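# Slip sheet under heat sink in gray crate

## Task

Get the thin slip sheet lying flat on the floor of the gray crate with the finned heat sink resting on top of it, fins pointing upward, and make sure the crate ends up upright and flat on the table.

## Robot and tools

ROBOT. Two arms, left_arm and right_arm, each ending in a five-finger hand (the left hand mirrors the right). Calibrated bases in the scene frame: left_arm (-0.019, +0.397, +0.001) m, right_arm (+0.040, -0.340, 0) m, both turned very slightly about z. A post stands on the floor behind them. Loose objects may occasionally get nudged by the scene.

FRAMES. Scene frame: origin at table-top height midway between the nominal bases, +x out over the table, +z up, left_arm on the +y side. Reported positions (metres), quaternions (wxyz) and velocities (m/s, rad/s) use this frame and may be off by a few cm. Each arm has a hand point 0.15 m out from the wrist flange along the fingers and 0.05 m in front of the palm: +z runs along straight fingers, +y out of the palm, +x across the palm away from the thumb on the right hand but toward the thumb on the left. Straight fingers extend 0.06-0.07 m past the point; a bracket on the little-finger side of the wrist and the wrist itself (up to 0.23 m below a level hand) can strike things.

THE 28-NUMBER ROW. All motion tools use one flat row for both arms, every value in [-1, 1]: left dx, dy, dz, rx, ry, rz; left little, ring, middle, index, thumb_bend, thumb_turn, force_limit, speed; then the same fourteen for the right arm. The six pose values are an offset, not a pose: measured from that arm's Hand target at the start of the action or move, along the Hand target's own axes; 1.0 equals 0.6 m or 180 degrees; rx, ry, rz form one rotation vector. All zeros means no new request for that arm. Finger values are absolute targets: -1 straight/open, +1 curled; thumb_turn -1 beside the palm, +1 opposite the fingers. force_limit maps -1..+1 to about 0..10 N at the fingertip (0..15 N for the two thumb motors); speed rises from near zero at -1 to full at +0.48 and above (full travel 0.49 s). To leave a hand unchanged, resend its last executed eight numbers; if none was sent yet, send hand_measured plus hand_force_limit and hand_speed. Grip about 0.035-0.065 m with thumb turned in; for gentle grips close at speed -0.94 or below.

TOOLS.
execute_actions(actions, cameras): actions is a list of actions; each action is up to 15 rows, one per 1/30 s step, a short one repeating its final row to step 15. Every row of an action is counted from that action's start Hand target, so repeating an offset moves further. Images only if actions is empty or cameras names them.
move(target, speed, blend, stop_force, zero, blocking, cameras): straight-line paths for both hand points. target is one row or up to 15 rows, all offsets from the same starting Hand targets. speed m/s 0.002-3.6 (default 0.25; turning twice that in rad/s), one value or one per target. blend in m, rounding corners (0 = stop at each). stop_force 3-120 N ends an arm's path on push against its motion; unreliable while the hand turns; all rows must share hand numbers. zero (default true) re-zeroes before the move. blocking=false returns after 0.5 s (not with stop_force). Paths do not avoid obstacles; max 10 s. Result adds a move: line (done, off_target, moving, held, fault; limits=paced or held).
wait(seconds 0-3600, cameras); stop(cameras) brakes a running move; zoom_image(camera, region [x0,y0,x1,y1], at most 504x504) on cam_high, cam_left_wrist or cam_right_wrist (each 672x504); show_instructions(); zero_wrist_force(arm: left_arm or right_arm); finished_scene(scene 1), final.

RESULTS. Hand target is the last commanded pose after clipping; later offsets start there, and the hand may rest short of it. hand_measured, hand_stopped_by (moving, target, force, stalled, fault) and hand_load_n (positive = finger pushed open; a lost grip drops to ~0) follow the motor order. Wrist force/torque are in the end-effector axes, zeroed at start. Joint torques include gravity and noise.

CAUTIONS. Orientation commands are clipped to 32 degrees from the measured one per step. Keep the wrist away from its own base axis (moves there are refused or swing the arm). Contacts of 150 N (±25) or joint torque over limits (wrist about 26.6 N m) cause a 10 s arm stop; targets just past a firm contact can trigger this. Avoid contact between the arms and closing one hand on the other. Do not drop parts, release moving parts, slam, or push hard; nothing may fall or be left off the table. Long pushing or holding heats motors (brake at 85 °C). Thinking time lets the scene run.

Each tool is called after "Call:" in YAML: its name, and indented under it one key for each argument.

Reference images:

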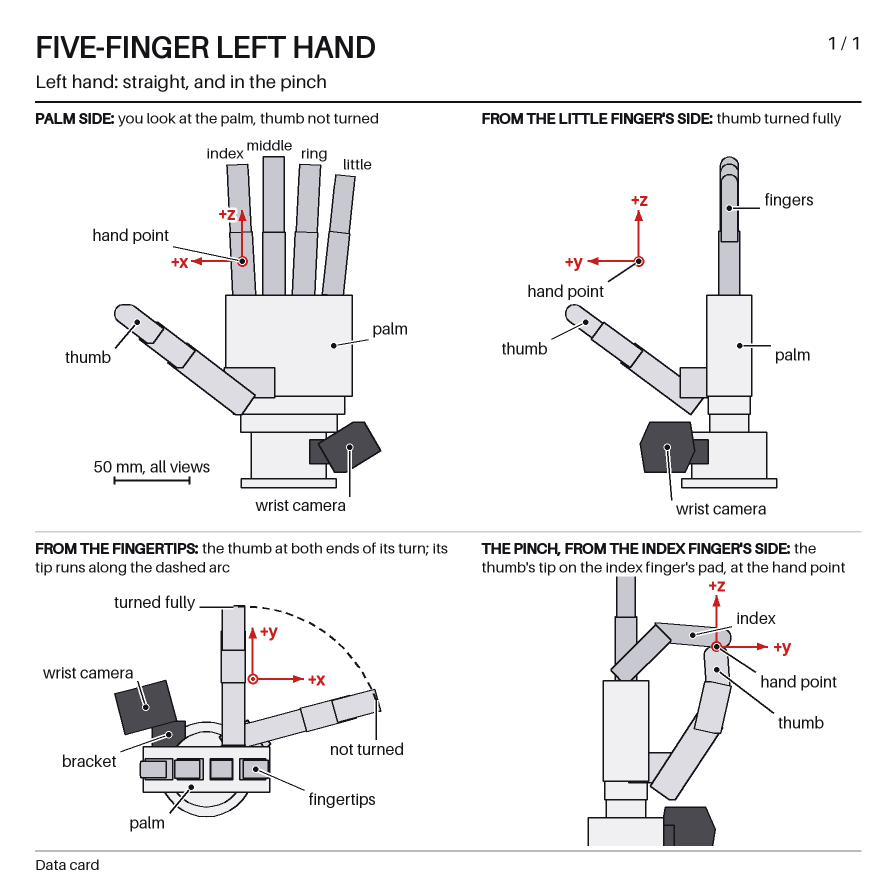

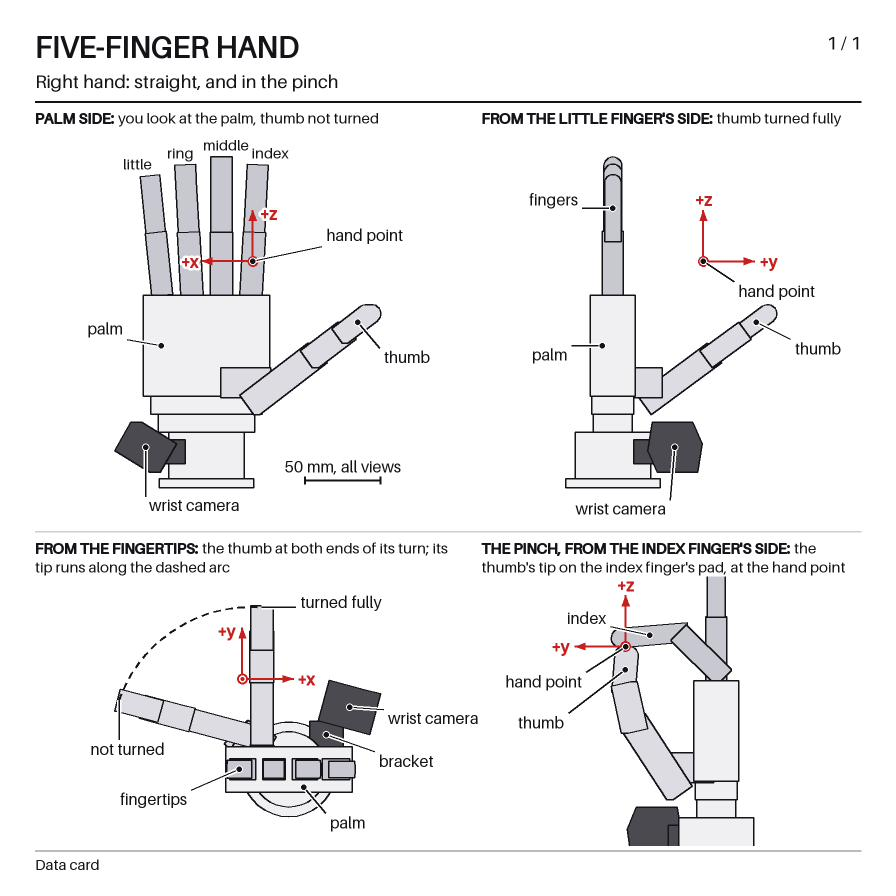

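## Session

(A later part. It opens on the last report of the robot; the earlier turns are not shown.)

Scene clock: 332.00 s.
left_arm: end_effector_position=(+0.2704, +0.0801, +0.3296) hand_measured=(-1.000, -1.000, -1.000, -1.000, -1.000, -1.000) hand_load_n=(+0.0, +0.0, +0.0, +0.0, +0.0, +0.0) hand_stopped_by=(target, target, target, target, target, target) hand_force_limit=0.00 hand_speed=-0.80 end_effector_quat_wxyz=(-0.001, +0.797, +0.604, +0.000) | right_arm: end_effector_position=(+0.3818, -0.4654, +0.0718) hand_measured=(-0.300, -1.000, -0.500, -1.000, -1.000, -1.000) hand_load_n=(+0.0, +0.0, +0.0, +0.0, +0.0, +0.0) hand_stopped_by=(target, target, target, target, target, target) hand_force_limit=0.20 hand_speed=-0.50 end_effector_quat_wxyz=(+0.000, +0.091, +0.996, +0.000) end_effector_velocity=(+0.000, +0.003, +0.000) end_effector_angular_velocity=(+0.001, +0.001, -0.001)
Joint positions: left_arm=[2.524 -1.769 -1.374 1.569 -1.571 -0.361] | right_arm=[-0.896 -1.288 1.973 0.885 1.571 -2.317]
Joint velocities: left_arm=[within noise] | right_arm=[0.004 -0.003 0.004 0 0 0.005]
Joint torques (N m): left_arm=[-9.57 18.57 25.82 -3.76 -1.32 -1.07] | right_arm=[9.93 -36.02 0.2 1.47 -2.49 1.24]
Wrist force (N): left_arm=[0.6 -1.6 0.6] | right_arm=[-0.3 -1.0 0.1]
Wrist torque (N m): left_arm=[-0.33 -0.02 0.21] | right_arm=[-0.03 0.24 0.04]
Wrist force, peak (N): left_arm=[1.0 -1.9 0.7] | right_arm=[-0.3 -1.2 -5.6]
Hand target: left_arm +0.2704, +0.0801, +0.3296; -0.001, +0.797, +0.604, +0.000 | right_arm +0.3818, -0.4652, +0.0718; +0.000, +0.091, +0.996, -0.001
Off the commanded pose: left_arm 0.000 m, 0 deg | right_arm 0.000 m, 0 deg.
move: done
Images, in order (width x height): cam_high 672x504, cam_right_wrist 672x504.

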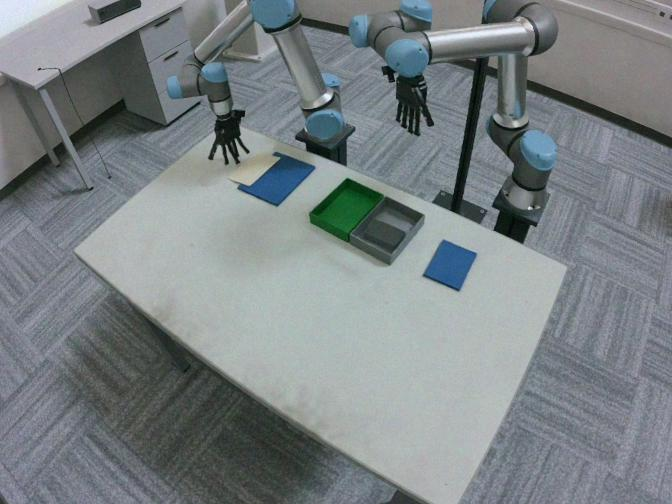

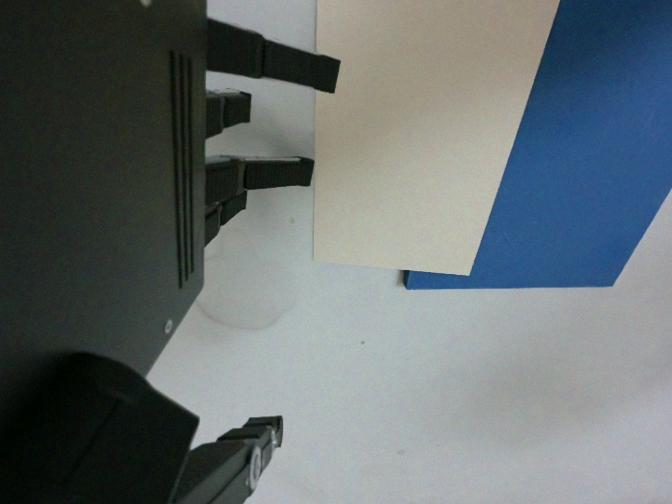

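Call:
move:
  target:
    - [0,0,0,0,0,0,-1,-1,-1,-1,-1,-1,0,-0.8, 0,0,-0.025,0,0,0,-0.3,-1,-0.5,-1,-1,-1,0.2,-0.5]
    - [0,0,0,0,0,0,-1,-1,-1,-1,-1,-1,0,-0.8, 0.0125,0.0923,-0.025,0,0,0,-0.3,-1,-0.5,-1,-1,-1,0.2,-0.5]
  speed: 0.08
  blend: 0.005

Call:
move:
  target: [0,0,0,0,0,0,-1,-1,-1,-1,-1,-1,0,-0.8, 0,0,0.05,0,0,0,-0.3,-1,-0.5,-1,-1,-1,0.2,-0.5]
  speed: 0.006
  stop_force: 6
  cameras: ["cam_right_wrist","cam_high"]

Scene clock: 344.40 s.
left_arm: end_effector_position=(+0.2704, +0.0801, +0.3296) hand_measured=(-1.000, -1.000, -1.000, -1.000, -1.000, -1.000) hand_load_n=(+0.0, +0.0, +0.0, +0.0, +0.0, +0.0) hand_stopped_by=(target, target, target, target, target, target) hand_force_limit=0.00 hand_speed=-0.80 end_effector_quat_wxyz=(-0.001, +0.797, +0.604, +0.000) | right_arm: end_effector_position=(+0.3844, -0.4094, +0.0867) hand_measured=(-0.300, -1.000, -0.500, -1.000, -1.000, -1.000) hand_load_n=(+0.0, +0.0, +0.0, +0.0, +0.0, +0.0) hand_stopped_by=(target, target, target, target, target, target) hand_force_limit=0.20 hand_speed=-0.50 end_effector_quat_wxyz=(+0.000, +0.091, +0.996, -0.001)
Joint positions: left_arm=[2.524 -1.769 -1.374 1.569 -1.571 -0.361] | right_arm=[-0.772 -1.362 2.023 0.909 1.571 -2.194]
Joint torques (N m): left_arm=[-8.11 19.95 25.61 -4.12 -1.11 -1.22] | right_arm=[-6.02 -16.82 -24.22 4.27 2.42 -0.36]
Wrist force (N): left_arm=[0.6 -1.8 0.8] | right_arm=[-0.4 -0.9 0.3]
Wrist torque (N m): left_arm=[-0.37 -0.02 0.22] | right_arm=[-0.04 0.23 0.15]
Wrist force, peak (N): left_arm=[0.6 -1.9 0.6] | right_arm=[-0.5 -1.8 -0.6]
Hand target: left_arm +0.2704, +0.0801, +0.3296; -0.001, +0.797, +0.604, +0.000 | right_arm +0.3844, -0.4094, +0.0867; +0.000, +0.091, +0.996, -0.001
Off the commanded pose: left_arm 0.000 m, 0 deg | right_arm 0.000 m, 0 deg.
move: done

Scene clock: 348.57 s.
left_arm: end_effector_position=(+0.2704, +0.0801, +0.3296) hand_measured=(-1.000, -1.000, -1.000, -1.000, -1.000, -1.000) hand_load_n=(+0.0, +0.0, +0.0, +0.0, +0.0, +0.0) hand_stopped_by=(target, target, target, target, target, target) hand_force_limit=0.00 hand_speed=-0.80 end_effector_quat_wxyz=(-0.001, +0.797, +0.604, +0.000) | right_arm: end_effector_position=(+0.3844, -0.4094, +0.0683) hand_measured=(-0.300, -1.000, -0.500, -1.000, -1.000, -1.000) hand_load_n=(+0.0, +0.0, +0.0, +0.0, +0.0, +0.5) hand_stopped_by=(target, target, target, target, target, target) hand_force_limit=0.20 hand_speed=-0.50 end_effector_quat_wxyz=(+0.000, +0.091, +0.996, -0.001)
Joint positions: left_arm=[2.524 -1.769 -1.374 1.569 -1.571 -0.361] | right_arm=[-0.772 -1.331 2.043 0.858 1.571 -2.194]
Joint torques (N m): left_arm=[-8.4 20.16 23.59 -4.01 -1.25 -1.16] | right_arm=[-9.35 -32.19 -22.87 3.69 2.54 -1.01]
Wrist force (N): left_arm=[0.7 -1.8 0.4] | right_arm=[-0.1 -1.3 -7.2]
Wrist torque (N m): left_arm=[-0.35 -0.04 0.23] | right_arm=[0.34 0.46 0.13]
Wrist force, peak (N): left_arm=[0.8 -1.8 0.6] | right_arm=[-0.3 -1.5 -10.6]
Hand target: left_arm +0.2704, +0.0801, +0.3296; -0.001, +0.797, +0.604, +0.000 | right_arm +0.3844, -0.4094, +0.0683; +0.000, +0.091, +0.996, -0.001 (not the last commanded pose)
Off the commanded pose: left_arm 0.000 m, 0 deg | right_arm 0.012 m, 0 deg.
move: contact (right_arm)
Images, in order (width x height): cam_high 672x504, cam_right_wrist 672x504.

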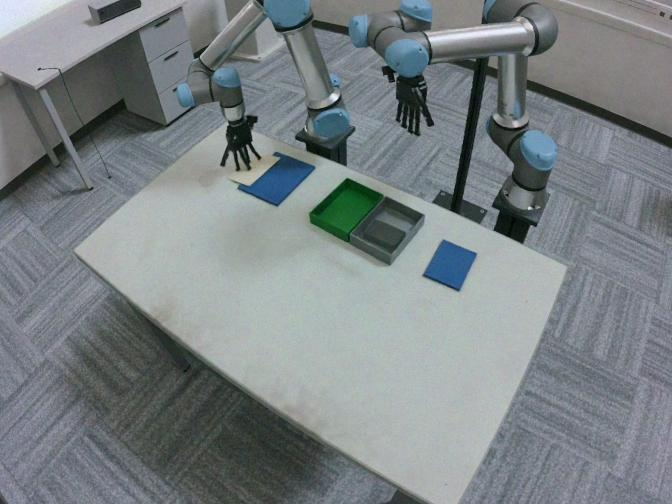

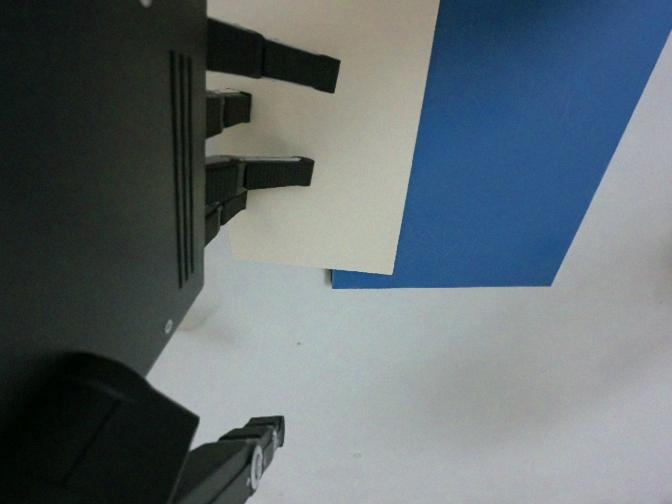

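Call:
move:
  target: [0,0,0,0,0,0,-1,-1,-1,-1,-1,-1,0,-0.8, -0.0243,-0.131,0.0003,0,0,0,-0.3,-1,-0.5,-1,-1,-1,0.2,-0.5]
  speed: 0.04
  cameras: ["cam_right_wrist","cam_high"]

Scene clock: 352.70 s.
left_arm: end_effector_position=(+0.2704, +0.0801, +0.3296) hand_measured=(-1.000, -1.000, -1.000, -1.000, -1.000, -1.000) hand_load_n=(+0.0, +0.0, +0.0, +0.0, +0.0, +0.0) hand_stopped_by=(target, target, target, target, target, target) hand_force_limit=0.00 hand_speed=-0.80 end_effector_quat_wxyz=(-0.001, +0.797, +0.604, +0.000) | right_arm: end_effector_position=(+0.3846, -0.4896, +0.0683) hand_measured=(-0.300, -1.000, -0.500, -1.000, -1.000, -1.000) hand_load_n=(+0.0, +0.0, +0.0, +0.0, +0.0, +0.0) hand_stopped_by=(target, target, target, target, target, target) hand_force_limit=0.20 hand_speed=-0.50 end_effector_quat_wxyz=(+0.000, +0.091, +0.996, -0.001) end_effector_velocity=(+0.000, +0.003, +0.000) end_effector_angular_velocity=(+0.004, -0.001, -0.004)
Joint positions: left_arm=[2.524 -1.769 -1.374 1.569 -1.571 -0.361] | right_arm=[-0.932 -1.25 1.93 0.889 1.571 -2.353]
Joint velocities: left_arm=[within noise] | right_arm=[0.002 -0.002 0.004 0 -0.004 0.006]
Joint torques (N m): left_arm=[-10.32 20.11 24.61 -4.12 -1.28 -1.19] | right_arm=[9.52 -38.03 0.97 2.1 -2.1 1.31]
Wrist force (N): left_arm=[0.5 -1.9 0.5] | right_arm=[-0.4 -1.0 0.3]
Wrist torque (N m): left_arm=[-0.37 0.00 0.21] | right_arm=[-0.05 0.24 0.09]
Wrist force, peak (N): left_arm=[0.6 -1.8 0.9] | right_arm=[-0.1 -1.3 -7.4]
Hand target: left_arm +0.2704, +0.0801, +0.3296; -0.001, +0.797, +0.604, +0.000 | right_arm +0.3846, -0.4894, +0.0682; +0.000, +0.091, +0.996, -0.001
Off the commanded pose: left_arm 0.000 m, 0 deg | right_arm 0.000 m, 0 deg.
move: done
Images, in order (width x height): cam_high 672x504, cam_right_wrist 672x504.

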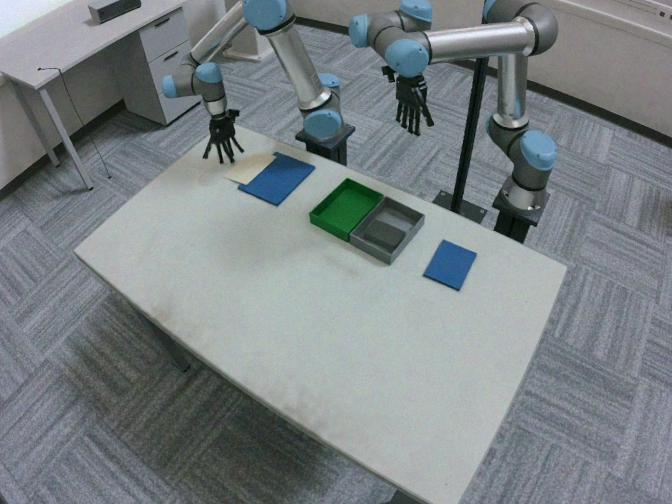

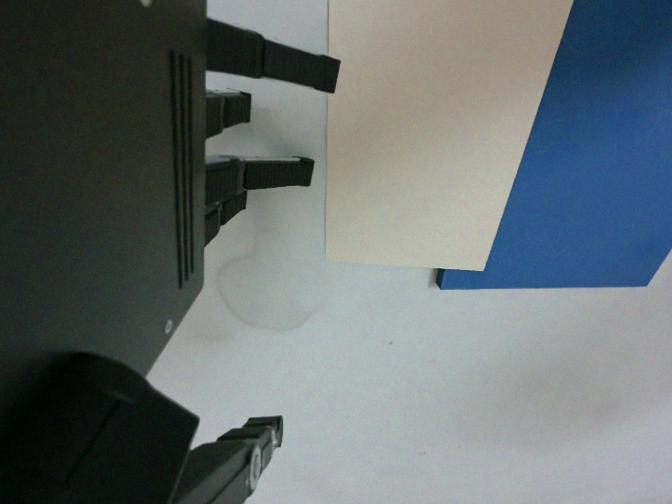

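Call:
move:
  target:
    - [0,0,0,0,0,0,-1,-1,-1,-1,-1,-1,0,-0.8, 0,0,-0.02,0,0,0,-0.3,-1,-0.5,-1,-1,-1,0.2,-0.5]
    - [0,0,0,0,0,0,-1,-1,-1,-1,-1,-1,0,-0.8, 0.021,0.115,-0.02,0,0,0,-0.3,-1,-0.5,-1,-1,-1,0.2,-0.5]
  speed: 0.08
  blend: 0.005

Call:
move:
  target: [0,0,0,0,0,0,-1,-1,-1,-1,-1,-1,0,-0.8, 0,0,0.05,0,0,0,-0.3,-1,-0.5,-1,-1,-1,0.2,-0.5]
  speed: 0.005
  stop_force: 10

Call:
move:
  target: [0,0,0,0,0,0,-1,-1,-1,-1,-1,-1,0,-0.8, -0.0091,-0.0491,0.0003,0,0,0,-0.3,-1,-0.5,-1,-1,-1,0.2,-0.5]
  speed: 0.03
  cameras: ["cam_right_wrist"]

Scene clock: 363.73 s.
left_arm: end_effector_position=(+0.2704, +0.0801, +0.3296) hand_measured=(-1.000, -1.000, -1.000, -1.000, -1.000, -1.000) hand_load_n=(+0.0, +0.0, +0.0, +0.0, +0.0, +0.0) hand_stopped_by=(target, target, target, target, target, target) hand_force_limit=0.00 hand_speed=-0.80 end_effector_quat_wxyz=(-0.001, +0.797, +0.604, +0.000) | right_arm: end_effector_position=(+0.3846, -0.4192, +0.0801) hand_measured=(-0.300, -1.000, -0.500, -1.000, -1.000, -1.000) hand_load_n=(+0.0, +0.0, +0.0, +0.0, +0.0, +0.0) hand_stopped_by=(target, target, target, target, target, target) hand_force_limit=0.20 hand_speed=-0.50 end_effector_quat_wxyz=(+0.000, +0.091, +0.996, -0.001)
Joint positions: left_arm=[2.524 -1.769 -1.374 1.569 -1.571 -0.361] | right_arm=[-0.794 -1.342 2.019 0.893 1.571 -2.216]
Joint torques (N m): left_arm=[-9.01 18.99 25.23 -4.22 -1.15 -1.19] | right_arm=[-11.23 -17.84 -24.18 4.13 2.17 -1.45]
Wrist force (N): left_arm=[0.6 -1.7 0.5] | right_arm=[-0.7 -1.1 0.1]
Wrist torque (N m): left_arm=[-0.35 -0.02 0.21] | right_arm=[-0.06 0.29 0.13]
Wrist force, peak (N): left_arm=[0.7 -1.9 0.8] | right_arm=[-0.6 -1.8 -0.9]
Hand target: left_arm +0.2704, +0.0801, +0.3296; -0.001, +0.797, +0.604, +0.000 | right_arm +0.3846, -0.4192, +0.0802; +0.000, +0.091, +0.996, -0.001
Off the commanded pose: left_arm 0.000 m, 0 deg | right_arm 0.000 m, 0 deg.
move: done

Scene clock: 367.23 s.
left_arm: end_effector_position=(+0.2704, +0.0801, +0.3296) hand_measured=(-1.000, -1.000, -1.000, -1.000, -1.000, -1.000) hand_load_n=(+0.0, +0.0, +0.0, +0.0, +0.0, +0.0) hand_stopped_by=(target, target, target, target, target, target) hand_force_limit=0.00 hand_speed=-0.80 end_effector_quat_wxyz=(-0.001, +0.797, +0.604, +0.000) | right_arm: end_effector_position=(+0.3846, -0.4192, +0.0684) hand_measured=(-0.300, -1.000, -0.500, -1.000, -1.000, -1.000) hand_load_n=(+0.5, +0.0, +0.0, +0.0, +0.0, +0.0) hand_stopped_by=(target, target, target, target, target, target) hand_force_limit=0.20 hand_speed=-0.50 end_effector_quat_wxyz=(+0.000, +0.091, +0.996, -0.001)
Joint positions: left_arm=[2.524 -1.769 -1.374 1.569 -1.571 -0.361] | right_arm=[-0.794 -1.323 2.031 0.861 1.571 -2.216]
Joint torques (N m): left_arm=[-9.73 20.44 23.75 -3.89 -1.33 -1.05] | right_arm=[-9.13 -31.18 -21.19 3.21 2.46 0.25]
Wrist force (N): left_arm=[0.5 -1.6 0.7] | right_arm=[-0.4 -1.4 -12.4]
Wrist torque (N m): left_arm=[-0.34 0.00 0.21] | right_arm=[0.66 0.68 0.11]
Wrist force, peak (N): left_arm=[0.4 -2.0 0.7] | right_arm=[-0.4 -1.7 -15.3]
Hand target: left_arm +0.2704, +0.0801, +0.3296; -0.001, +0.797, +0.604, +0.000 | right_arm +0.3846, -0.4192, +0.0684; +0.000, +0.091, +0.996, -0.001 (not the last commanded pose)
Off the commanded pose: left_arm 0.000 m, 0 deg | right_arm 0.018 m, 0 deg.
move: contact (right_arm)

Scene clock: 368.50 s.
left_arm: end_effector_position=(+0.2704, +0.0801, +0.3296) hand_measured=(-1.000, -1.000, -1.000, -1.000, -1.000, -1.000) hand_load_n=(+0.0, +0.0, +0.0, -0.5, +0.0, +0.0) hand_stopped_by=(target, target, target, target, target, target) hand_force_limit=0.00 hand_speed=-0.80 end_effector_quat_wxyz=(-0.001, +0.797, +0.604, +0.000) | right_arm: end_effector_position=(+0.3847, -0.4494, +0.0683) hand_measured=(-0.300, -1.000, -0.500, -1.000, -1.000, -1.000) hand_load_n=(+0.0, +0.0, +0.0, +0.0, +0.0, +0.0) hand_stopped_by=(target, target, target, target, target, target) hand_force_limit=0.20 hand_speed=-0.50 end_effector_quat_wxyz=(+0.000, +0.091, +0.996, -0.001) end_effector_velocity=(+0.000, +0.001, +0.000) end_effector_angular_velocity=(+0.000, +0.000, -0.003)
Joint positions: left_arm=[2.524 -1.769 -1.374 1.569 -1.571 -0.361] | right_arm=[-0.858 -1.294 1.992 0.871 1.571 -2.279]
Joint velocities: left_arm=[within noise] | right_arm=[0.003 -0.001 0.001 0 0 0.006]
Joint torques (N m): left_arm=[-8.59 19.61 23.57 -4.02 -1.23 -0.95] | right_arm=[9.5 -34.67 -1.13 3.23 -1.36 1.32]
Wrist force (N): left_arm=[0.5 -1.7 0.5] | right_arm=[-0.6 -1.2 -0.1]
Wrist torque (N m): left_arm=[-0.35 -0.02 0.21] | right_arm=[-0.06 0.29 0.08]
Wrist force, peak (N): left_arm=[0.6 -1.9 0.5] | right_arm=[-0.8 -1.3 -11.2]
Hand target: left_arm +0.2704, +0.0801, +0.3296; -0.001, +0.797, +0.604, +0.000 | right_arm +0.3847, -0.4492, +0.0683; +0.000, +0.091, +0.996, -0.001
Off the commanded pose: left_arm 0.000 m, 0 deg | right_arm 0.000 m, 0 deg.
move: done

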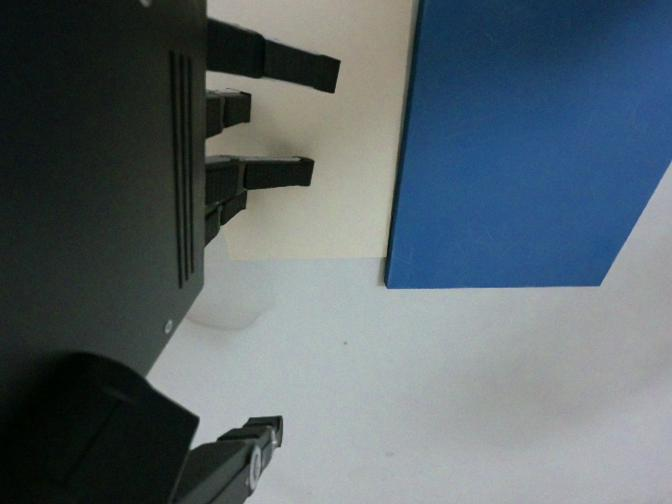

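Call:
move:
  target: [0,0,0,0,0,0,-1,-1,-1,-1,-1,-1,0,-0.8, 0,0,0.03,0,0,0,-0.3,-1,-0.5,-1,-1,-1,0.2,-0.5]
  speed: 0.005
  stop_force: 10

Call:
move:
  target: [0,0,0,0,0,0,-1,-1,-1,-1,-1,-1,0,-0.8, -0.0121,-0.0655,0.0002,0,0,0,-0.3,-1,-0.5,-1,-1,-1,0.2,-0.5]
  speed: 0.04
  cameras: ["cam_right_wrist"]

Scene clock: 378.23 s.
left_arm: end_effector_position=(+0.2704, +0.0801, +0.3296) hand_measured=(-1.000, -1.000, -1.000, -1.000, -1.000, -1.000) hand_load_n=(+0.0, +0.0, -0.5, +0.0, +0.0, +0.0) hand_stopped_by=(target, target, target, target, target, target) hand_force_limit=0.00 hand_speed=-0.80 end_effector_quat_wxyz=(-0.001, +0.797, +0.604, +0.000) | right_arm: end_effector_position=(+0.3847, -0.4492, +0.0658) hand_measured=(-0.300, -1.000, -0.500, -1.000, -1.000, -1.000) hand_load_n=(+0.0, +0.0, +0.0, +0.0, +0.0, +0.0) hand_stopped_by=(target, target, target, target, target, target) hand_force_limit=0.20 hand_speed=-0.50 end_effector_quat_wxyz=(+0.000, +0.091, +0.996, -0.001)
Joint positions: left_arm=[2.524 -1.769 -1.374 1.569 -1.571 -0.361] | right_arm=[-0.857 -1.29 1.995 0.865 1.571 -2.279]
Joint torques (N m): left_arm=[-8.15 19.88 24.71 -3.86 -1.26 -0.99] | right_arm=[9.36 -31.54 -21.73 3.33 -1.87 1.16]
Wrist force (N): left_arm=[0.6 -1.8 0.7] | right_arm=[-1.1 -1.6 -12.0]
Wrist torque (N m): left_arm=[-0.37 -0.02 0.22] | right_arm=[0.70 0.49 0.05]
Wrist force, peak (N): left_arm=[0.5 -2.0 0.5] | right_arm=[-0.9 -2.0 -17.1]
Hand target: left_arm +0.2704, +0.0801, +0.3296; -0.001, +0.797, +0.604, +0.000 | right_arm +0.3847, -0.4492, +0.0658; +0.000, +0.091, +0.996, -0.001 (not the last commanded pose)
Off the commanded pose: left_arm 0.000 m, 0 deg | right_arm 0.015 m, 0 deg.
move: contact (right_arm)

Scene clock: 379.50 s.
left_arm: end_effector_position=(+0.2704, +0.0801, +0.3296) hand_measured=(-1.000, -1.000, -1.000, -1.000, -1.000, -1.000) hand_load_n=(+0.0, +0.0, +0.0, +0.0, +0.0, +0.0) hand_stopped_by=(target, target, target, target, target, target) hand_force_limit=0.00 hand_speed=-0.80 end_effector_quat_wxyz=(-0.001, +0.797, +0.604, +0.000) | right_arm: end_effector_position=(+0.3847, -0.4894, +0.0657) hand_measured=(-0.300, -1.000, -0.500, -1.000, -1.000, -1.000) hand_load_n=(+0.0, -2.5, +0.0, -1.5, +0.0, +0.0) hand_stopped_by=(target, target, target, target, target, target) hand_force_limit=0.20 hand_speed=-0.50 end_effector_quat_wxyz=(+0.000, +0.091, +0.996, -0.001) end_effector_velocity=(+0.000, +0.002, +0.000) end_effector_angular_velocity=(+0.002, +0.000, -0.003)
Joint positions: left_arm=[2.524 -1.769 -1.374 1.569 -1.571 -0.361] | right_arm=[-0.931 -1.246 1.933 0.883 1.571 -2.352]
Joint velocities: left_arm=[within noise] | right_arm=[0.003 -0.002 0.004 -0.001 -0.001 0.006]
Joint torques (N m): left_arm=[-8.06 19.61 23.78 -4.04 -0.89 -1.1] | right_arm=[8.81 -33.74 2.08 0.03 -1.82 1.07]
Wrist force (N): left_arm=[0.5 -1.9 0.5] | right_arm=[0.0 2.0 -13.4]
Wrist torque (N m): left_arm=[-0.38 -0.01 0.22] | right_arm=[0.80 0.59 0.21]
Wrist force, peak (N): left_arm=[0.7 -1.8 0.8] | right_arm=[0.2 3.4 -14.3]
Hand target: left_arm +0.2704, +0.0801, +0.3296; -0.001, +0.797, +0.604, +0.000 | right_arm +0.3847, -0.4892, +0.0657; +0.000, +0.091, +0.996, -0.001
Off the commanded pose: left_arm 0.000 m, 0 deg | right_arm 0.000 m, 0 deg.
move: done

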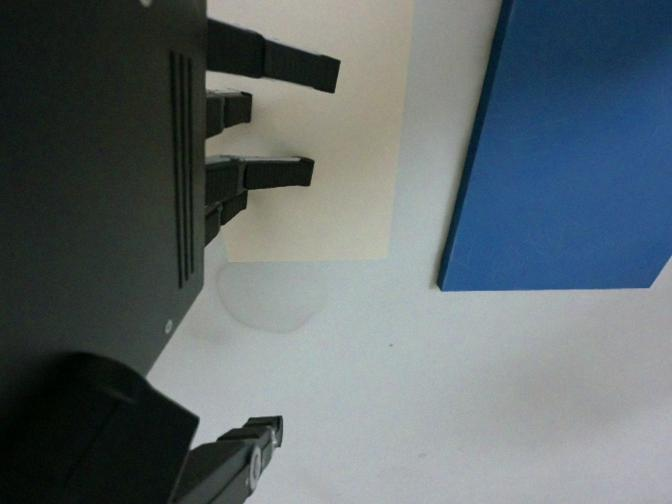

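Call:
move:
  target: [0,0,0,0,0,0,-1,-1,-1,-1,-1,-1,0,-0.8, -0.0212,-0.1146,0,0,0,0,-0.3,-1,-0.5,-1,-1,-1,0.2,-0.5]
  speed: 0.05
  cameras: ["cam_right_wrist","cam_high"]

Scene clock: 383.27 s.
left_arm: end_effector_position=(+0.2704, +0.0801, +0.3296) hand_measured=(-1.000, -1.000, -1.000, -1.000, -1.000, -1.000) hand_load_n=(+0.0, +0.0, +0.0, +0.0, +0.0, +0.0) hand_stopped_by=(target, target, target, target, target, target) hand_force_limit=0.00 hand_speed=-0.80 end_effector_quat_wxyz=(-0.001, +0.797, +0.604, +0.000) | right_arm: end_effector_position=(+0.3848, -0.5592, +0.0658) hand_measured=(-0.300, -1.000, -0.500, -1.000, -1.000, -1.000) hand_load_n=(+0.0, -1.5, +0.0, -1.0, +0.0, +0.0) hand_stopped_by=(target, target, target, target, target, target) hand_force_limit=0.20 hand_speed=-0.50 end_effector_quat_wxyz=(+0.000, +0.091, +0.996, +0.000)
Joint positions: left_arm=[2.524 -1.769 -1.374 1.569 -1.571 -0.361] | right_arm=[-1.033 -1.157 1.8 0.927 1.571 -2.454]
Joint torques (N m): left_arm=[-8.71 19.96 23.33 -4.05 -1.29 -1] | right_arm=[8.89 -36.68 2.61 -0.84 -1.8 1.15]
Wrist force (N): left_arm=[0.6 -1.6 0.7] | right_arm=[-1.8 0.3 -14.9]
Wrist torque (N m): left_arm=[-0.34 -0.02 0.22] | right_arm=[0.78 0.63 0.02]
Wrist force, peak (N): left_arm=[0.7 -1.9 0.8] | right_arm=[-1.3 0.0 -16.0]
Hand target: left_arm +0.2704, +0.0801, +0.3296; -0.001, +0.797, +0.604, +0.000 | right_arm +0.3848, -0.5591, +0.0658; +0.000, +0.091, +0.996, -0.001
Off the commanded pose: left_arm 0.000 m, 0 deg | right_arm 0.000 m, 0 deg.
move: done
Images, in order (width x height): cam_high 672x504, cam_right_wrist 672x504.

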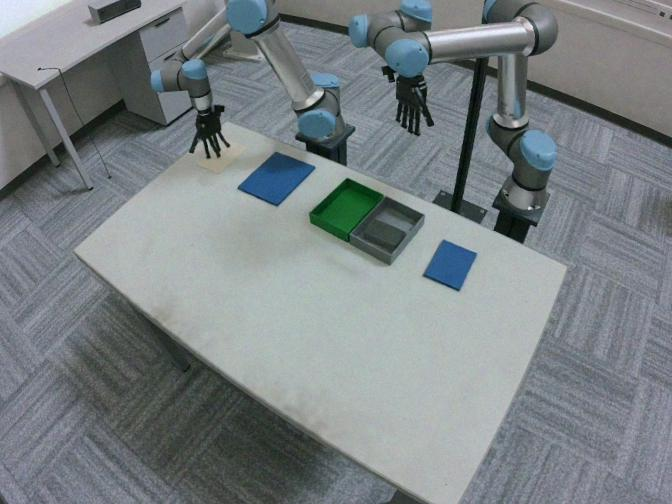

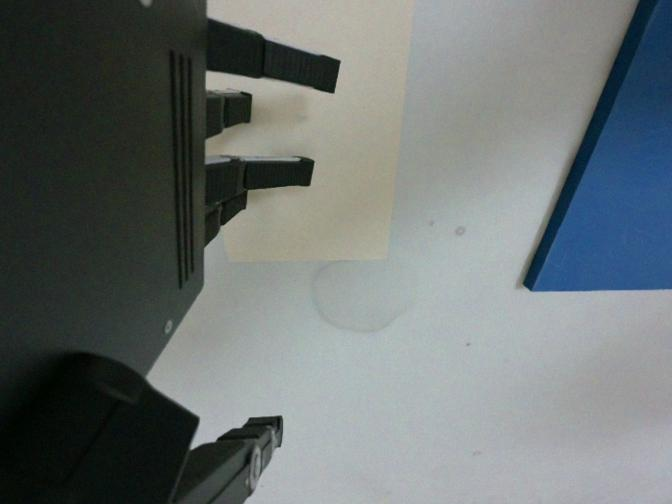

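Call:
move:
  target: [0,0,0,0,0,0,-1,-1,-1,-1,-1,-1,0,-0.8, -0.0167,-0.0901,0,0,0,0,-0.3,-1,-0.5,-1,-1,-1,0.2,-0.5]
  speed: 0.05
  cameras: ["cam_right_wrist","cam_high"]

Call:
zoom_image:
  camera: "cam_high"
  region: [150, 80, 300, 200]

Scene clock: 391.73 s.
left_arm: end_effector_position=(+0.2704, +0.0801, +0.3296) hand_measured=(-1.000, -1.000, -1.000, -1.000, -1.000, -1.000) hand_load_n=(+0.0, +0.0, +0.0, +0.0, +0.0, +0.0) hand_stopped_by=(target, target, target, target, target, target) hand_force_limit=0.00 hand_speed=-0.80 end_effector_quat_wxyz=(-0.001, +0.797, +0.604, +0.000) | right_arm: end_effector_position=(+0.3849, -0.6142, +0.0659) hand_measured=(-0.300, -1.000, -0.500, -1.000, -1.000, -1.000) hand_load_n=(+0.0, -1.5, +0.0, -1.0, +0.0, +0.0) hand_stopped_by=(target, target, target, target, target, target) hand_force_limit=0.20 hand_speed=-0.50 end_effector_quat_wxyz=(+0.000, +0.091, +0.996, -0.001)
Joint positions: left_arm=[2.524 -1.769 -1.374 1.569 -1.571 -0.361] | right_arm=[-1.094 -1.078 1.675 0.973 1.571 -2.516]
Joint torques (N m): left_arm=[-8.54 20.67 24.29 -4.17 -1.12 -0.82] | right_arm=[8.38 -40.28 2.22 -0.98 -1.75 1.29]
Wrist force (N): left_arm=[0.7 -1.7 0.5] | right_arm=[-2.6 0.5 -14.4]
Wrist torque (N m): left_arm=[-0.34 -0.04 0.23] | right_arm=[0.84 0.63 0.02]
Wrist force, peak (N): left_arm=[0.6 -2.0 0.6] | right_arm=[-1.6 -0.6 -16.5]
Hand target: left_arm +0.2704, +0.0801, +0.3296; -0.001, +0.797, +0.604, +0.000 | right_arm +0.3849, -0.6141, +0.0658; +0.000, +0.091, +0.996, -0.001
Off the commanded pose: left_arm 0.000 m, 0 deg | right_arm 0.000 m, 0 deg.
move: done
Images, in order (width x height): cam_high 672x504, cam_right_wrist 672x504.

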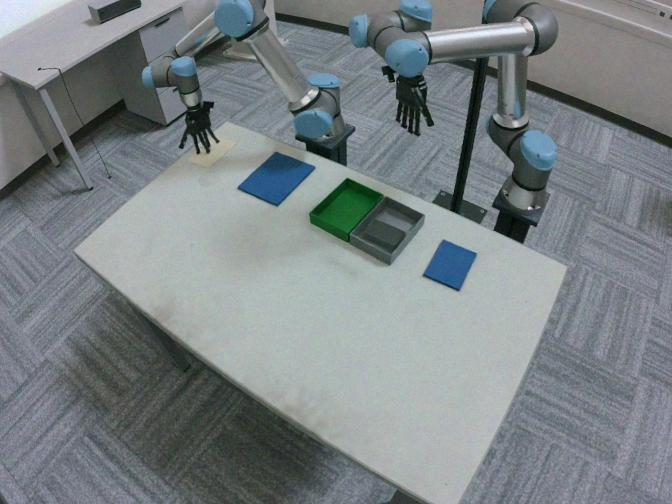

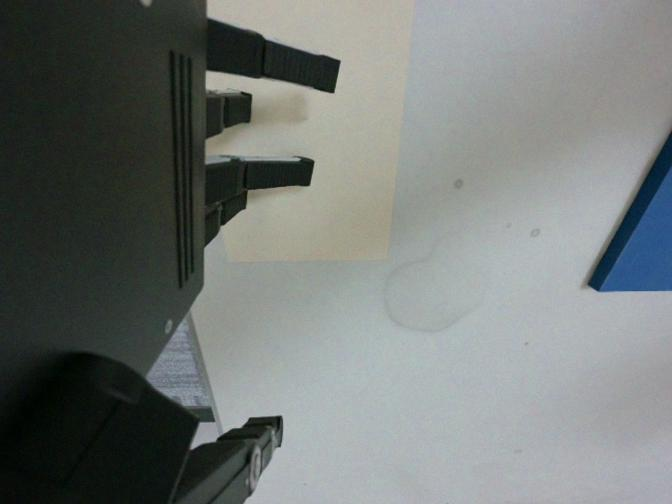

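Scaled by 3.360 from the camera's image (finer frame: 960x720).

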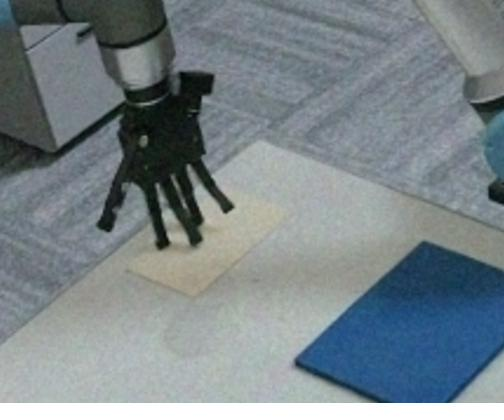

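Call:
move:
  target:
    - [0,0,0,0,0,0,-1,-1,-1,-1,-1,-1,0,-0.8, 0,0,-0.025,0,0,0,-0.3,-1,-0.5,-1,-1,-1,0.2,-0.5]
    - [0,0,0,0,0,0,-1,-1,-1,-1,-1,-1,0,-0.8, 0.0218,0.118,-0.015,0,0,0,-0.3,-1,-0.5,-1,-1,-1,0.2,-0.5]
  speed: 0.08
  blend: 0.005

Call:
move:
  target: [0,0,0,0,0,0,-1,-1,-1,-1,-1,-1,0,-0.8, 0,0,0.04,0,0,0,-0.3,-1,-0.5,-1,-1,-1,0.2,-0.5]
  speed: 0.005
  stop_force: 10
  cameras: ["cam_right_wrist","cam_high"]

Scene clock: 401.83 s.
left_arm: end_effector_position=(+0.2704, +0.0801, +0.3296) hand_measured=(-1.000, -1.000, -1.000, -1.000, -1.000, -1.000) hand_load_n=(+0.0, +0.0, +0.0, +0.0, +0.0, +0.0) hand_stopped_by=(target, target, target, target, target, target) hand_force_limit=0.00 hand_speed=-0.80 end_effector_quat_wxyz=(-0.001, +0.797, +0.604, +0.000) | right_arm: end_effector_position=(+0.3848, -0.5420, +0.0748) hand_measured=(-0.300, -1.000, -0.500, -1.000, -1.000, -1.000) hand_load_n=(+0.0, +0.0, +0.0, +0.0, +0.0, +0.0) hand_stopped_by=(target, target, target, target, target, target) hand_force_limit=0.20 hand_speed=-0.50 end_effector_quat_wxyz=(+0.000, +0.091, +0.996, -0.001)
Joint positions: left_arm=[2.524 -1.769 -1.374 1.569 -1.571 -0.361] | right_arm=[-1.01 -1.194 1.827 0.937 1.571 -2.432]
Joint torques (N m): left_arm=[-8.65 21.25 24.47 -4.01 -1.12 -0.89] | right_arm=[-11.38 -25.31 -24.7 4.64 2.75 -1.52]
Wrist force (N): left_arm=[0.3 -1.6 0.7] | right_arm=[0.0 -0.9 -0.1]
Wrist torque (N m): left_arm=[-0.35 0.03 0.20] | right_arm=[0.01 0.16 0.16]
Wrist force, peak (N): left_arm=[0.5 -1.9 0.7] | right_arm=[-1.5 -0.6 -16.8]
Hand target: left_arm +0.2704, +0.0801, +0.3296; -0.001, +0.797, +0.604, +0.000 | right_arm +0.3848, -0.5421, +0.0748; +0.000, +0.091, +0.996, -0.001
Off the commanded pose: left_arm 0.000 m, 0 deg | right_arm 0.000 m, 0 deg.
move: done

Scene clock: 404.80 s.
left_arm: end_effector_position=(+0.2704, +0.0801, +0.3296) hand_measured=(-1.000, -1.000, -1.000, -1.000, -1.000, -1.000) hand_load_n=(+0.0, +0.0, +0.0, -0.5, +0.0, +0.0) hand_stopped_by=(target, target, target, target, target, target) hand_force_limit=0.00 hand_speed=-0.80 end_effector_quat_wxyz=(-0.001, +0.797, +0.604, +0.000) | right_arm: end_effector_position=(+0.3848, -0.5421, +0.0659) hand_measured=(-0.300, -1.000, -0.500, -1.000, -1.000, -1.000) hand_load_n=(+0.0, +0.0, +0.0, +0.0, +0.0, +0.0) hand_stopped_by=(target, target, target, target, target, target) hand_force_limit=0.20 hand_speed=-0.50 end_effector_quat_wxyz=(+0.000, +0.091, +0.996, -0.001)
Joint positions: left_arm=[2.524 -1.769 -1.374 1.569 -1.571 -0.361] | right_arm=[-1.01 -1.181 1.835 0.915 1.571 -2.432]
Joint torques (N m): left_arm=[-8.34 20.36 24.12 -3.89 -1.29 -0.74] | right_arm=[-9.72 -36.85 -21.99 3.5 2.76 0.96]
Wrist force (N): left_arm=[0.4 -1.5 0.7] | right_arm=[-0.9 -1.5 -11.5]
Wrist torque (N m): left_arm=[-0.33 0.01 0.20] | right_arm=[0.61 0.51 0.09]
Wrist force, peak (N): left_arm=[0.8 -1.8 0.8] | right_arm=[-0.6 -1.7 -15.2]
Hand target: left_arm +0.2704, +0.0801, +0.3296; -0.001, +0.797, +0.604, +0.000 | right_arm +0.3848, -0.5421, +0.0659; +0.000, +0.091, +0.996, -0.001 (not the last commanded pose)
Off the commanded pose: left_arm 0.000 m, 0 deg | right_arm 0.015 m, 0 deg.
move: contact (right_arm)
Images, in order (width x height): cam_high 672x504, cam_right_wrist 672x504.

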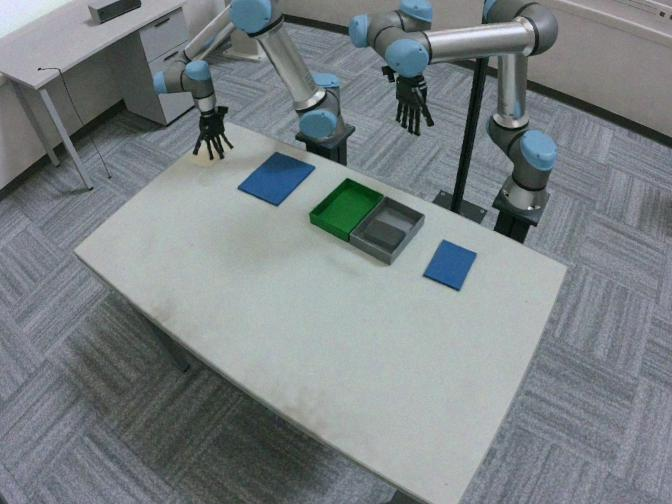

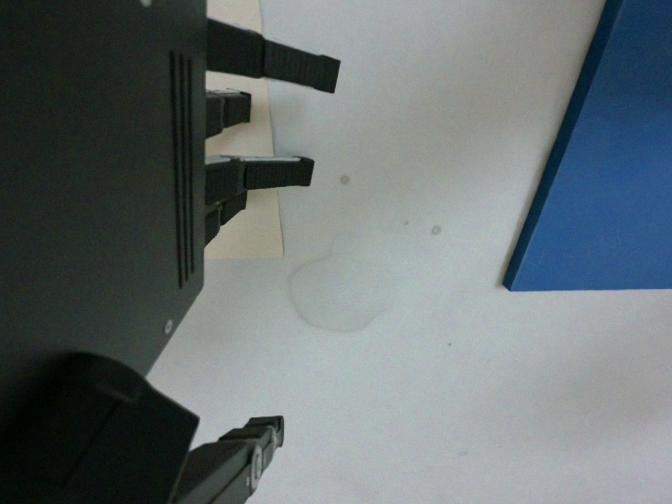

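Call:
move:
  target: [0,0,0,0,0,0,-1,-1,-1,-1,-1,-1,0,-0.8, -0.02,-0.1081,0,0,0,0,-0.3,-1,-0.5,-1,-1,-1,0.2,-0.5]
  speed: 0.05
  cameras: ["cam_right_wrist","cam_high"]

Call:
zoom_image:
  camera: "cam_high"
  region: [150, 80, 300, 200]

Scene clock: 411.00 s.
left_arm: end_effector_position=(+0.2704, +0.0801, +0.3296) hand_measured=(-1.000, -1.000, -1.000, -1.000, -1.000, -1.000) hand_load_n=(+0.0, +0.0, +0.0, +0.0, +0.0, +0.0) hand_stopped_by=(target, target, target, target, target, target) hand_force_limit=0.00 hand_speed=-0.80 end_effector_quat_wxyz=(-0.001, +0.797, +0.604, +0.000) | right_arm: end_effector_position=(+0.3849, -0.6082, +0.0660) hand_measured=(-0.300, -1.000, -0.500, -1.000, -1.000, -1.000) hand_load_n=(+0.0, -1.0, +0.0, -0.5, +0.0, +0.0) hand_stopped_by=(target, target, target, target, target, target) hand_force_limit=0.20 hand_speed=-0.50 end_effector_quat_wxyz=(+0.000, +0.091, +0.996, -0.001)
Joint positions: left_arm=[2.524 -1.769 -1.374 1.569 -1.571 -0.361] | right_arm=[-1.088 -1.088 1.689 0.968 1.571 -2.51]
Joint torques (N m): left_arm=[-7.29 19.69 24.31 -4.09 -1.13 -0.79] | right_arm=[8.4 -41.6 0.98 -0.18 -1.76 1.32]
Wrist force (N): left_arm=[0.8 -1.8 0.7] | right_arm=[-2.8 -0.6 -10.5]
Wrist torque (N m): left_arm=[-0.37 -0.04 0.23] | right_arm=[0.59 0.52 -0.03]
Wrist force, peak (N): left_arm=[0.8 -1.9 0.7] | right_arm=[-0.5 -1.2 -12.1]
Hand target: left_arm +0.2704, +0.0801, +0.3296; -0.001, +0.797, +0.604, +0.000 | right_arm +0.3849, -0.6080, +0.0660; +0.000, +0.091, +0.996, -0.001
Off the commanded pose: left_arm 0.000 m, 0 deg | right_arm 0.000 m, 0 deg.
move: done
Images, in order (width x height): cam_high 672x504, cam_right_wrist 672x504.

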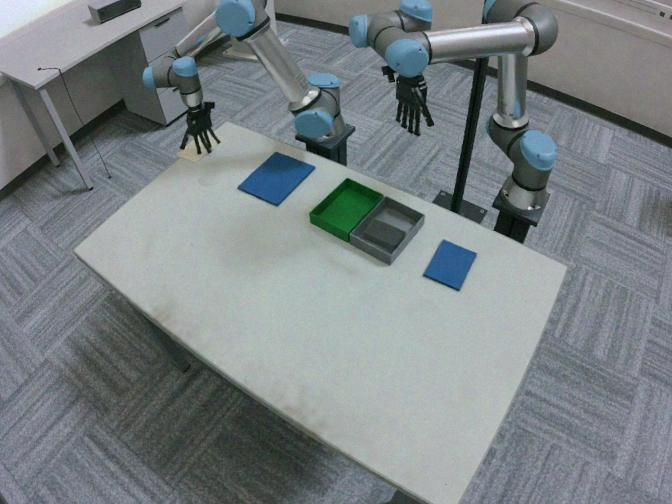

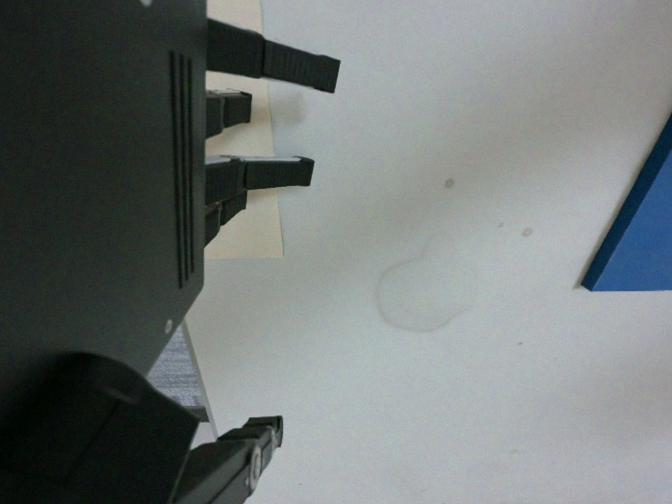

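Scaled by 3.360 from the camera's image (finer frame: 960x720).

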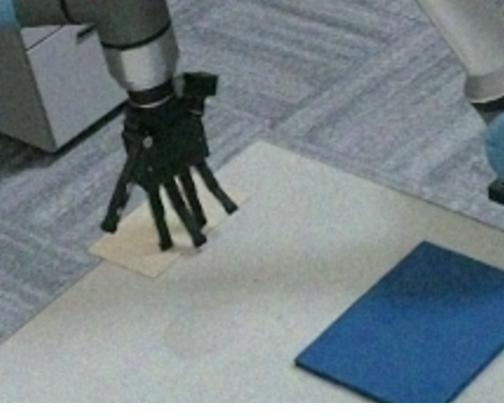

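Call:
move:
  target:
    - [0,0,0,0,0,0,-1,-1,-1,-1,-1,-1,0,-0.8, 0,0,-0.05,0,0,0,-0.3,-1,-0.5,-1,-1,-1,0.2,-0.5]
    - [0,0,0,0,0,0,-1,-1,-1,-1,-1,-1,0,-0.8, -0.055,-0.297,-0.22,0,0,0,-0.3,-1,-0.5,-1,-1,-1,0.2,-0.5]
  speed: [0.03,0.15]
  blend: 0.01
  cameras: ["cam_right_wrist","cam_high"]

Call:
zoom_image:
  camera: "cam_high"
  region: [150, 80, 300, 200]

Scene clock: 417.77 s.
left_arm: end_effector_position=(+0.2704, +0.0801, +0.3296) hand_measured=(-1.000, -1.000, -1.000, -1.000, -1.000, -1.000) hand_load_n=(+0.0, +0.0, +0.0, +0.0, +0.0, +0.0) hand_stopped_by=(target, target, target, target, target, target) hand_force_limit=0.00 hand_speed=-0.80 end_effector_quat_wxyz=(-0.001, +0.797, +0.604, +0.000) | right_arm: end_effector_position=(+0.3851, -0.7891, +0.1981) hand_measured=(-0.300, -1.000, -0.500, -1.000, -1.000, -1.000) hand_load_n=(+0.0, +0.0, +0.0, +0.0, +0.0, +0.0) hand_stopped_by=(target, target, target, target, target, target) hand_force_limit=0.20 hand_speed=-0.50 end_effector_quat_wxyz=(+0.000, +0.091, +0.996, -0.001)
Joint positions: left_arm=[2.524 -1.769 -1.374 1.569 -1.571 -0.361] | right_arm=[-1.224 -0.851 0.935 1.485 1.571 -2.646]
Joint torques (N m): left_arm=[-8.41 21.33 25.42 -3.97 -1.19 -0.68] | right_arm=[9.71 -48.77 -28.92 3.65 2.82 1]
Wrist force (N): left_arm=[0.6 -1.6 0.9] | right_arm=[-0.1 -0.9 0.1]
Wrist torque (N m): left_arm=[-0.35 -0.01 0.22] | right_arm=[0.01 0.15 0.09]
Wrist force, peak (N): left_arm=[0.7 -1.9 0.8] | right_arm=[-1.9 -1.3 -12.1]
Hand target: left_arm +0.2704, +0.0801, +0.3296; -0.001, +0.797, +0.604, +0.000 | right_arm +0.3852, -0.7891, +0.1982; +0.000, +0.091, +0.996, -0.001
Off the commanded pose: left_arm 0.000 m, 0 deg | right_arm 0.000 m, 0 deg.
move: done
Images, in order (width x height): cam_high 672x504, cam_right_wrist 672x504.

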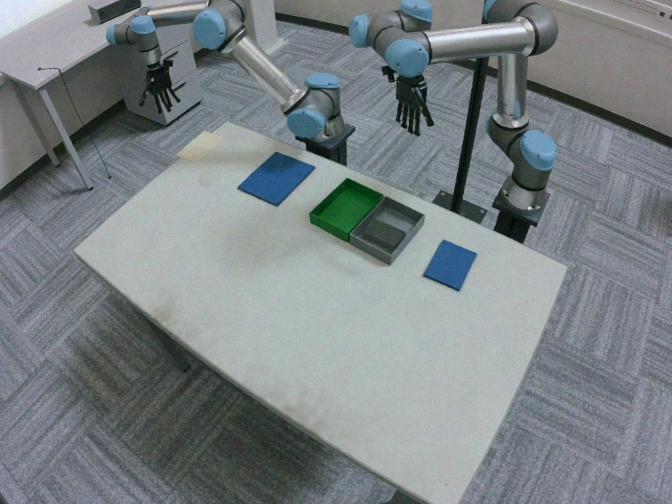

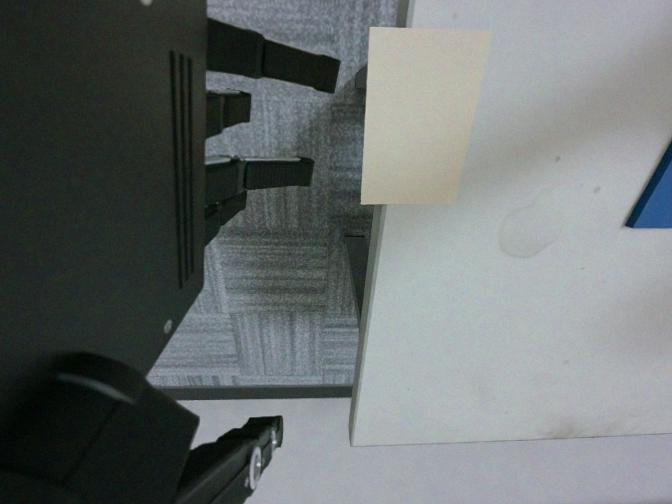

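Scaled by 3.360 from the camera's image (finer frame: 960x720).

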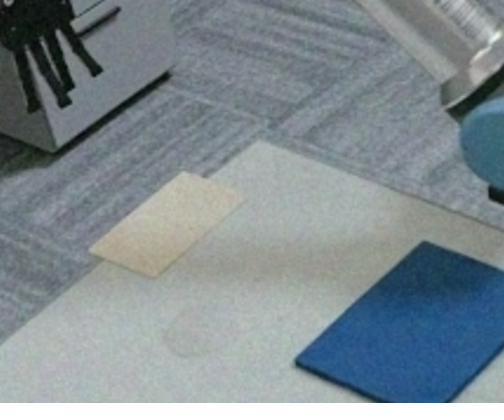

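Call:
move:
  target:
    - [0,0,0,0,0,0,-1,-1,-1,-1,-1,-1,0,-0.8, 0.0545,0.2877,0.12,0,0,0,-0.3,-1,-0.5,-1,-1,-1,0.2,-0.5]
    - [0,0,0,0,0,0,-1,-1,-1,-1,-1,-1,0,-0.8, 0.0545,0.2877,0.205,0,0,0,-0.3,-1,-0.5,-1,-1,-1,0.2,-0.5]
  speed: [0.2,0.08]
  blend: 0.01

Call:
move:
  target: [0,0,0,0,0,0,-1,-1,-1,-1,-1,-1,0,-0.8, 0,0,0.04,0,0,0,-0.3,-1,-0.5,-1,-1,-1,0.2,-0.5]
  speed: 0.005
  stop_force: 10

Scene clock: 431.53 s.
left_arm: end_effector_position=(+0.2704, +0.0801, +0.3296) hand_measured=(-1.000, -1.000, -1.000, -1.000, -1.000, -1.000) hand_load_n=(+0.0, +0.0, +0.0, +0.0, +0.0, +0.5) hand_stopped_by=(target, target, target, target, target, target) hand_force_limit=0.00 hand_speed=-0.80 end_effector_quat_wxyz=(-0.001, +0.797, +0.604, +0.000) | right_arm: end_effector_position=(+0.3842, -0.6135, +0.0750) hand_measured=(-0.300, -1.000, -0.500, -1.000, -1.000, -1.000) hand_load_n=(+0.0, +0.0, +0.0, +0.0, +0.0, +0.0) hand_stopped_by=(target, target, target, target, target, target) hand_force_limit=0.20 hand_speed=-0.50 end_effector_quat_wxyz=(+0.000, +0.091, +0.996, +0.000)
Joint positions: left_arm=[2.524 -1.769 -1.374 1.569 -1.571 -0.361] | right_arm=[-1.095 -1.092 1.669 0.993 1.571 -2.517]
Joint torques (N m): left_arm=[-8.46 20.81 24.37 -3.87 -1.23 -0.52] | right_arm=[-11.14 -44.14 -25.43 3.41 -2.46 1.16]
Wrist force (N): left_arm=[0.5 -1.9 0.7] | right_arm=[-0.3 -1.0 0.1]
Wrist torque (N m): left_arm=[-0.38 0.00 0.22] | right_arm=[-0.01 0.20 0.14]
Wrist force, peak (N): left_arm=[0.8 -1.7 1.0] | right_arm=[-0.3 -2.7 -0.8]
Hand target: left_arm +0.2704, +0.0801, +0.3296; -0.001, +0.797, +0.604, +0.000 | right_arm +0.3842, -0.6136, +0.0750; +0.000, +0.091, +0.996, -0.001
Off the commanded pose: left_arm 0.000 m, 0 deg | right_arm 0.000 m, 0 deg.
move: done

Scene clock: 434.57 s.
left_arm: end_effector_position=(+0.2704, +0.0801, +0.3296) hand_measured=(-1.000, -1.000, -1.000, -1.000, -1.000, -1.000) hand_load_n=(+0.0, +0.0, +0.0, +0.0, +0.0, +0.0) hand_stopped_by=(target, target, target, target, target, target) hand_force_limit=0.00 hand_speed=-0.80 end_effector_quat_wxyz=(-0.001, +0.797, +0.604, +0.000) | right_arm: end_effector_position=(+0.3842, -0.6136, +0.0659) hand_measured=(-0.300, -1.000, -0.500, -1.000, -1.000, -1.000) hand_load_n=(+0.0, +0.0, +0.0, +0.0, +0.0, +0.0) hand_stopped_by=(target, target, target, target, target, target) hand_force_limit=0.20 hand_speed=-0.50 end_effector_quat_wxyz=(+0.000, +0.091, +0.996, -0.001)
Joint positions: left_arm=[2.524 -1.769 -1.374 1.569 -1.571 -0.361] | right_arm=[-1.095 -1.08 1.678 0.972 1.571 -2.517]
Joint torques (N m): left_arm=[-8.77 20.37 22.72 -4.1 -1.29 -0.47] | right_arm=[-9.72 -40.08 -21.97 3.32 -1.89 0.97]
Wrist force (N): left_arm=[0.6 -1.8 0.6] | right_arm=[-0.2 -1.4 -14.5]
Wrist torque (N m): left_arm=[-0.36 -0.02 0.21] | right_arm=[0.82 0.52 0.12]
Wrist force, peak (N): left_arm=[0.7 -2.0 0.7] | right_arm=[-0.4 -1.8 -17.4]
Hand target: left_arm +0.2704, +0.0801, +0.3296; -0.001, +0.797, +0.604, +0.000 | right_arm +0.3842, -0.6136, +0.0659; +0.000, +0.091, +0.996, -0.001 (not the last commanded pose)
Off the commanded pose: left_arm 0.000 m, 0 deg | right_arm 0.015 m, 0 deg.
move: contact (right_arm)


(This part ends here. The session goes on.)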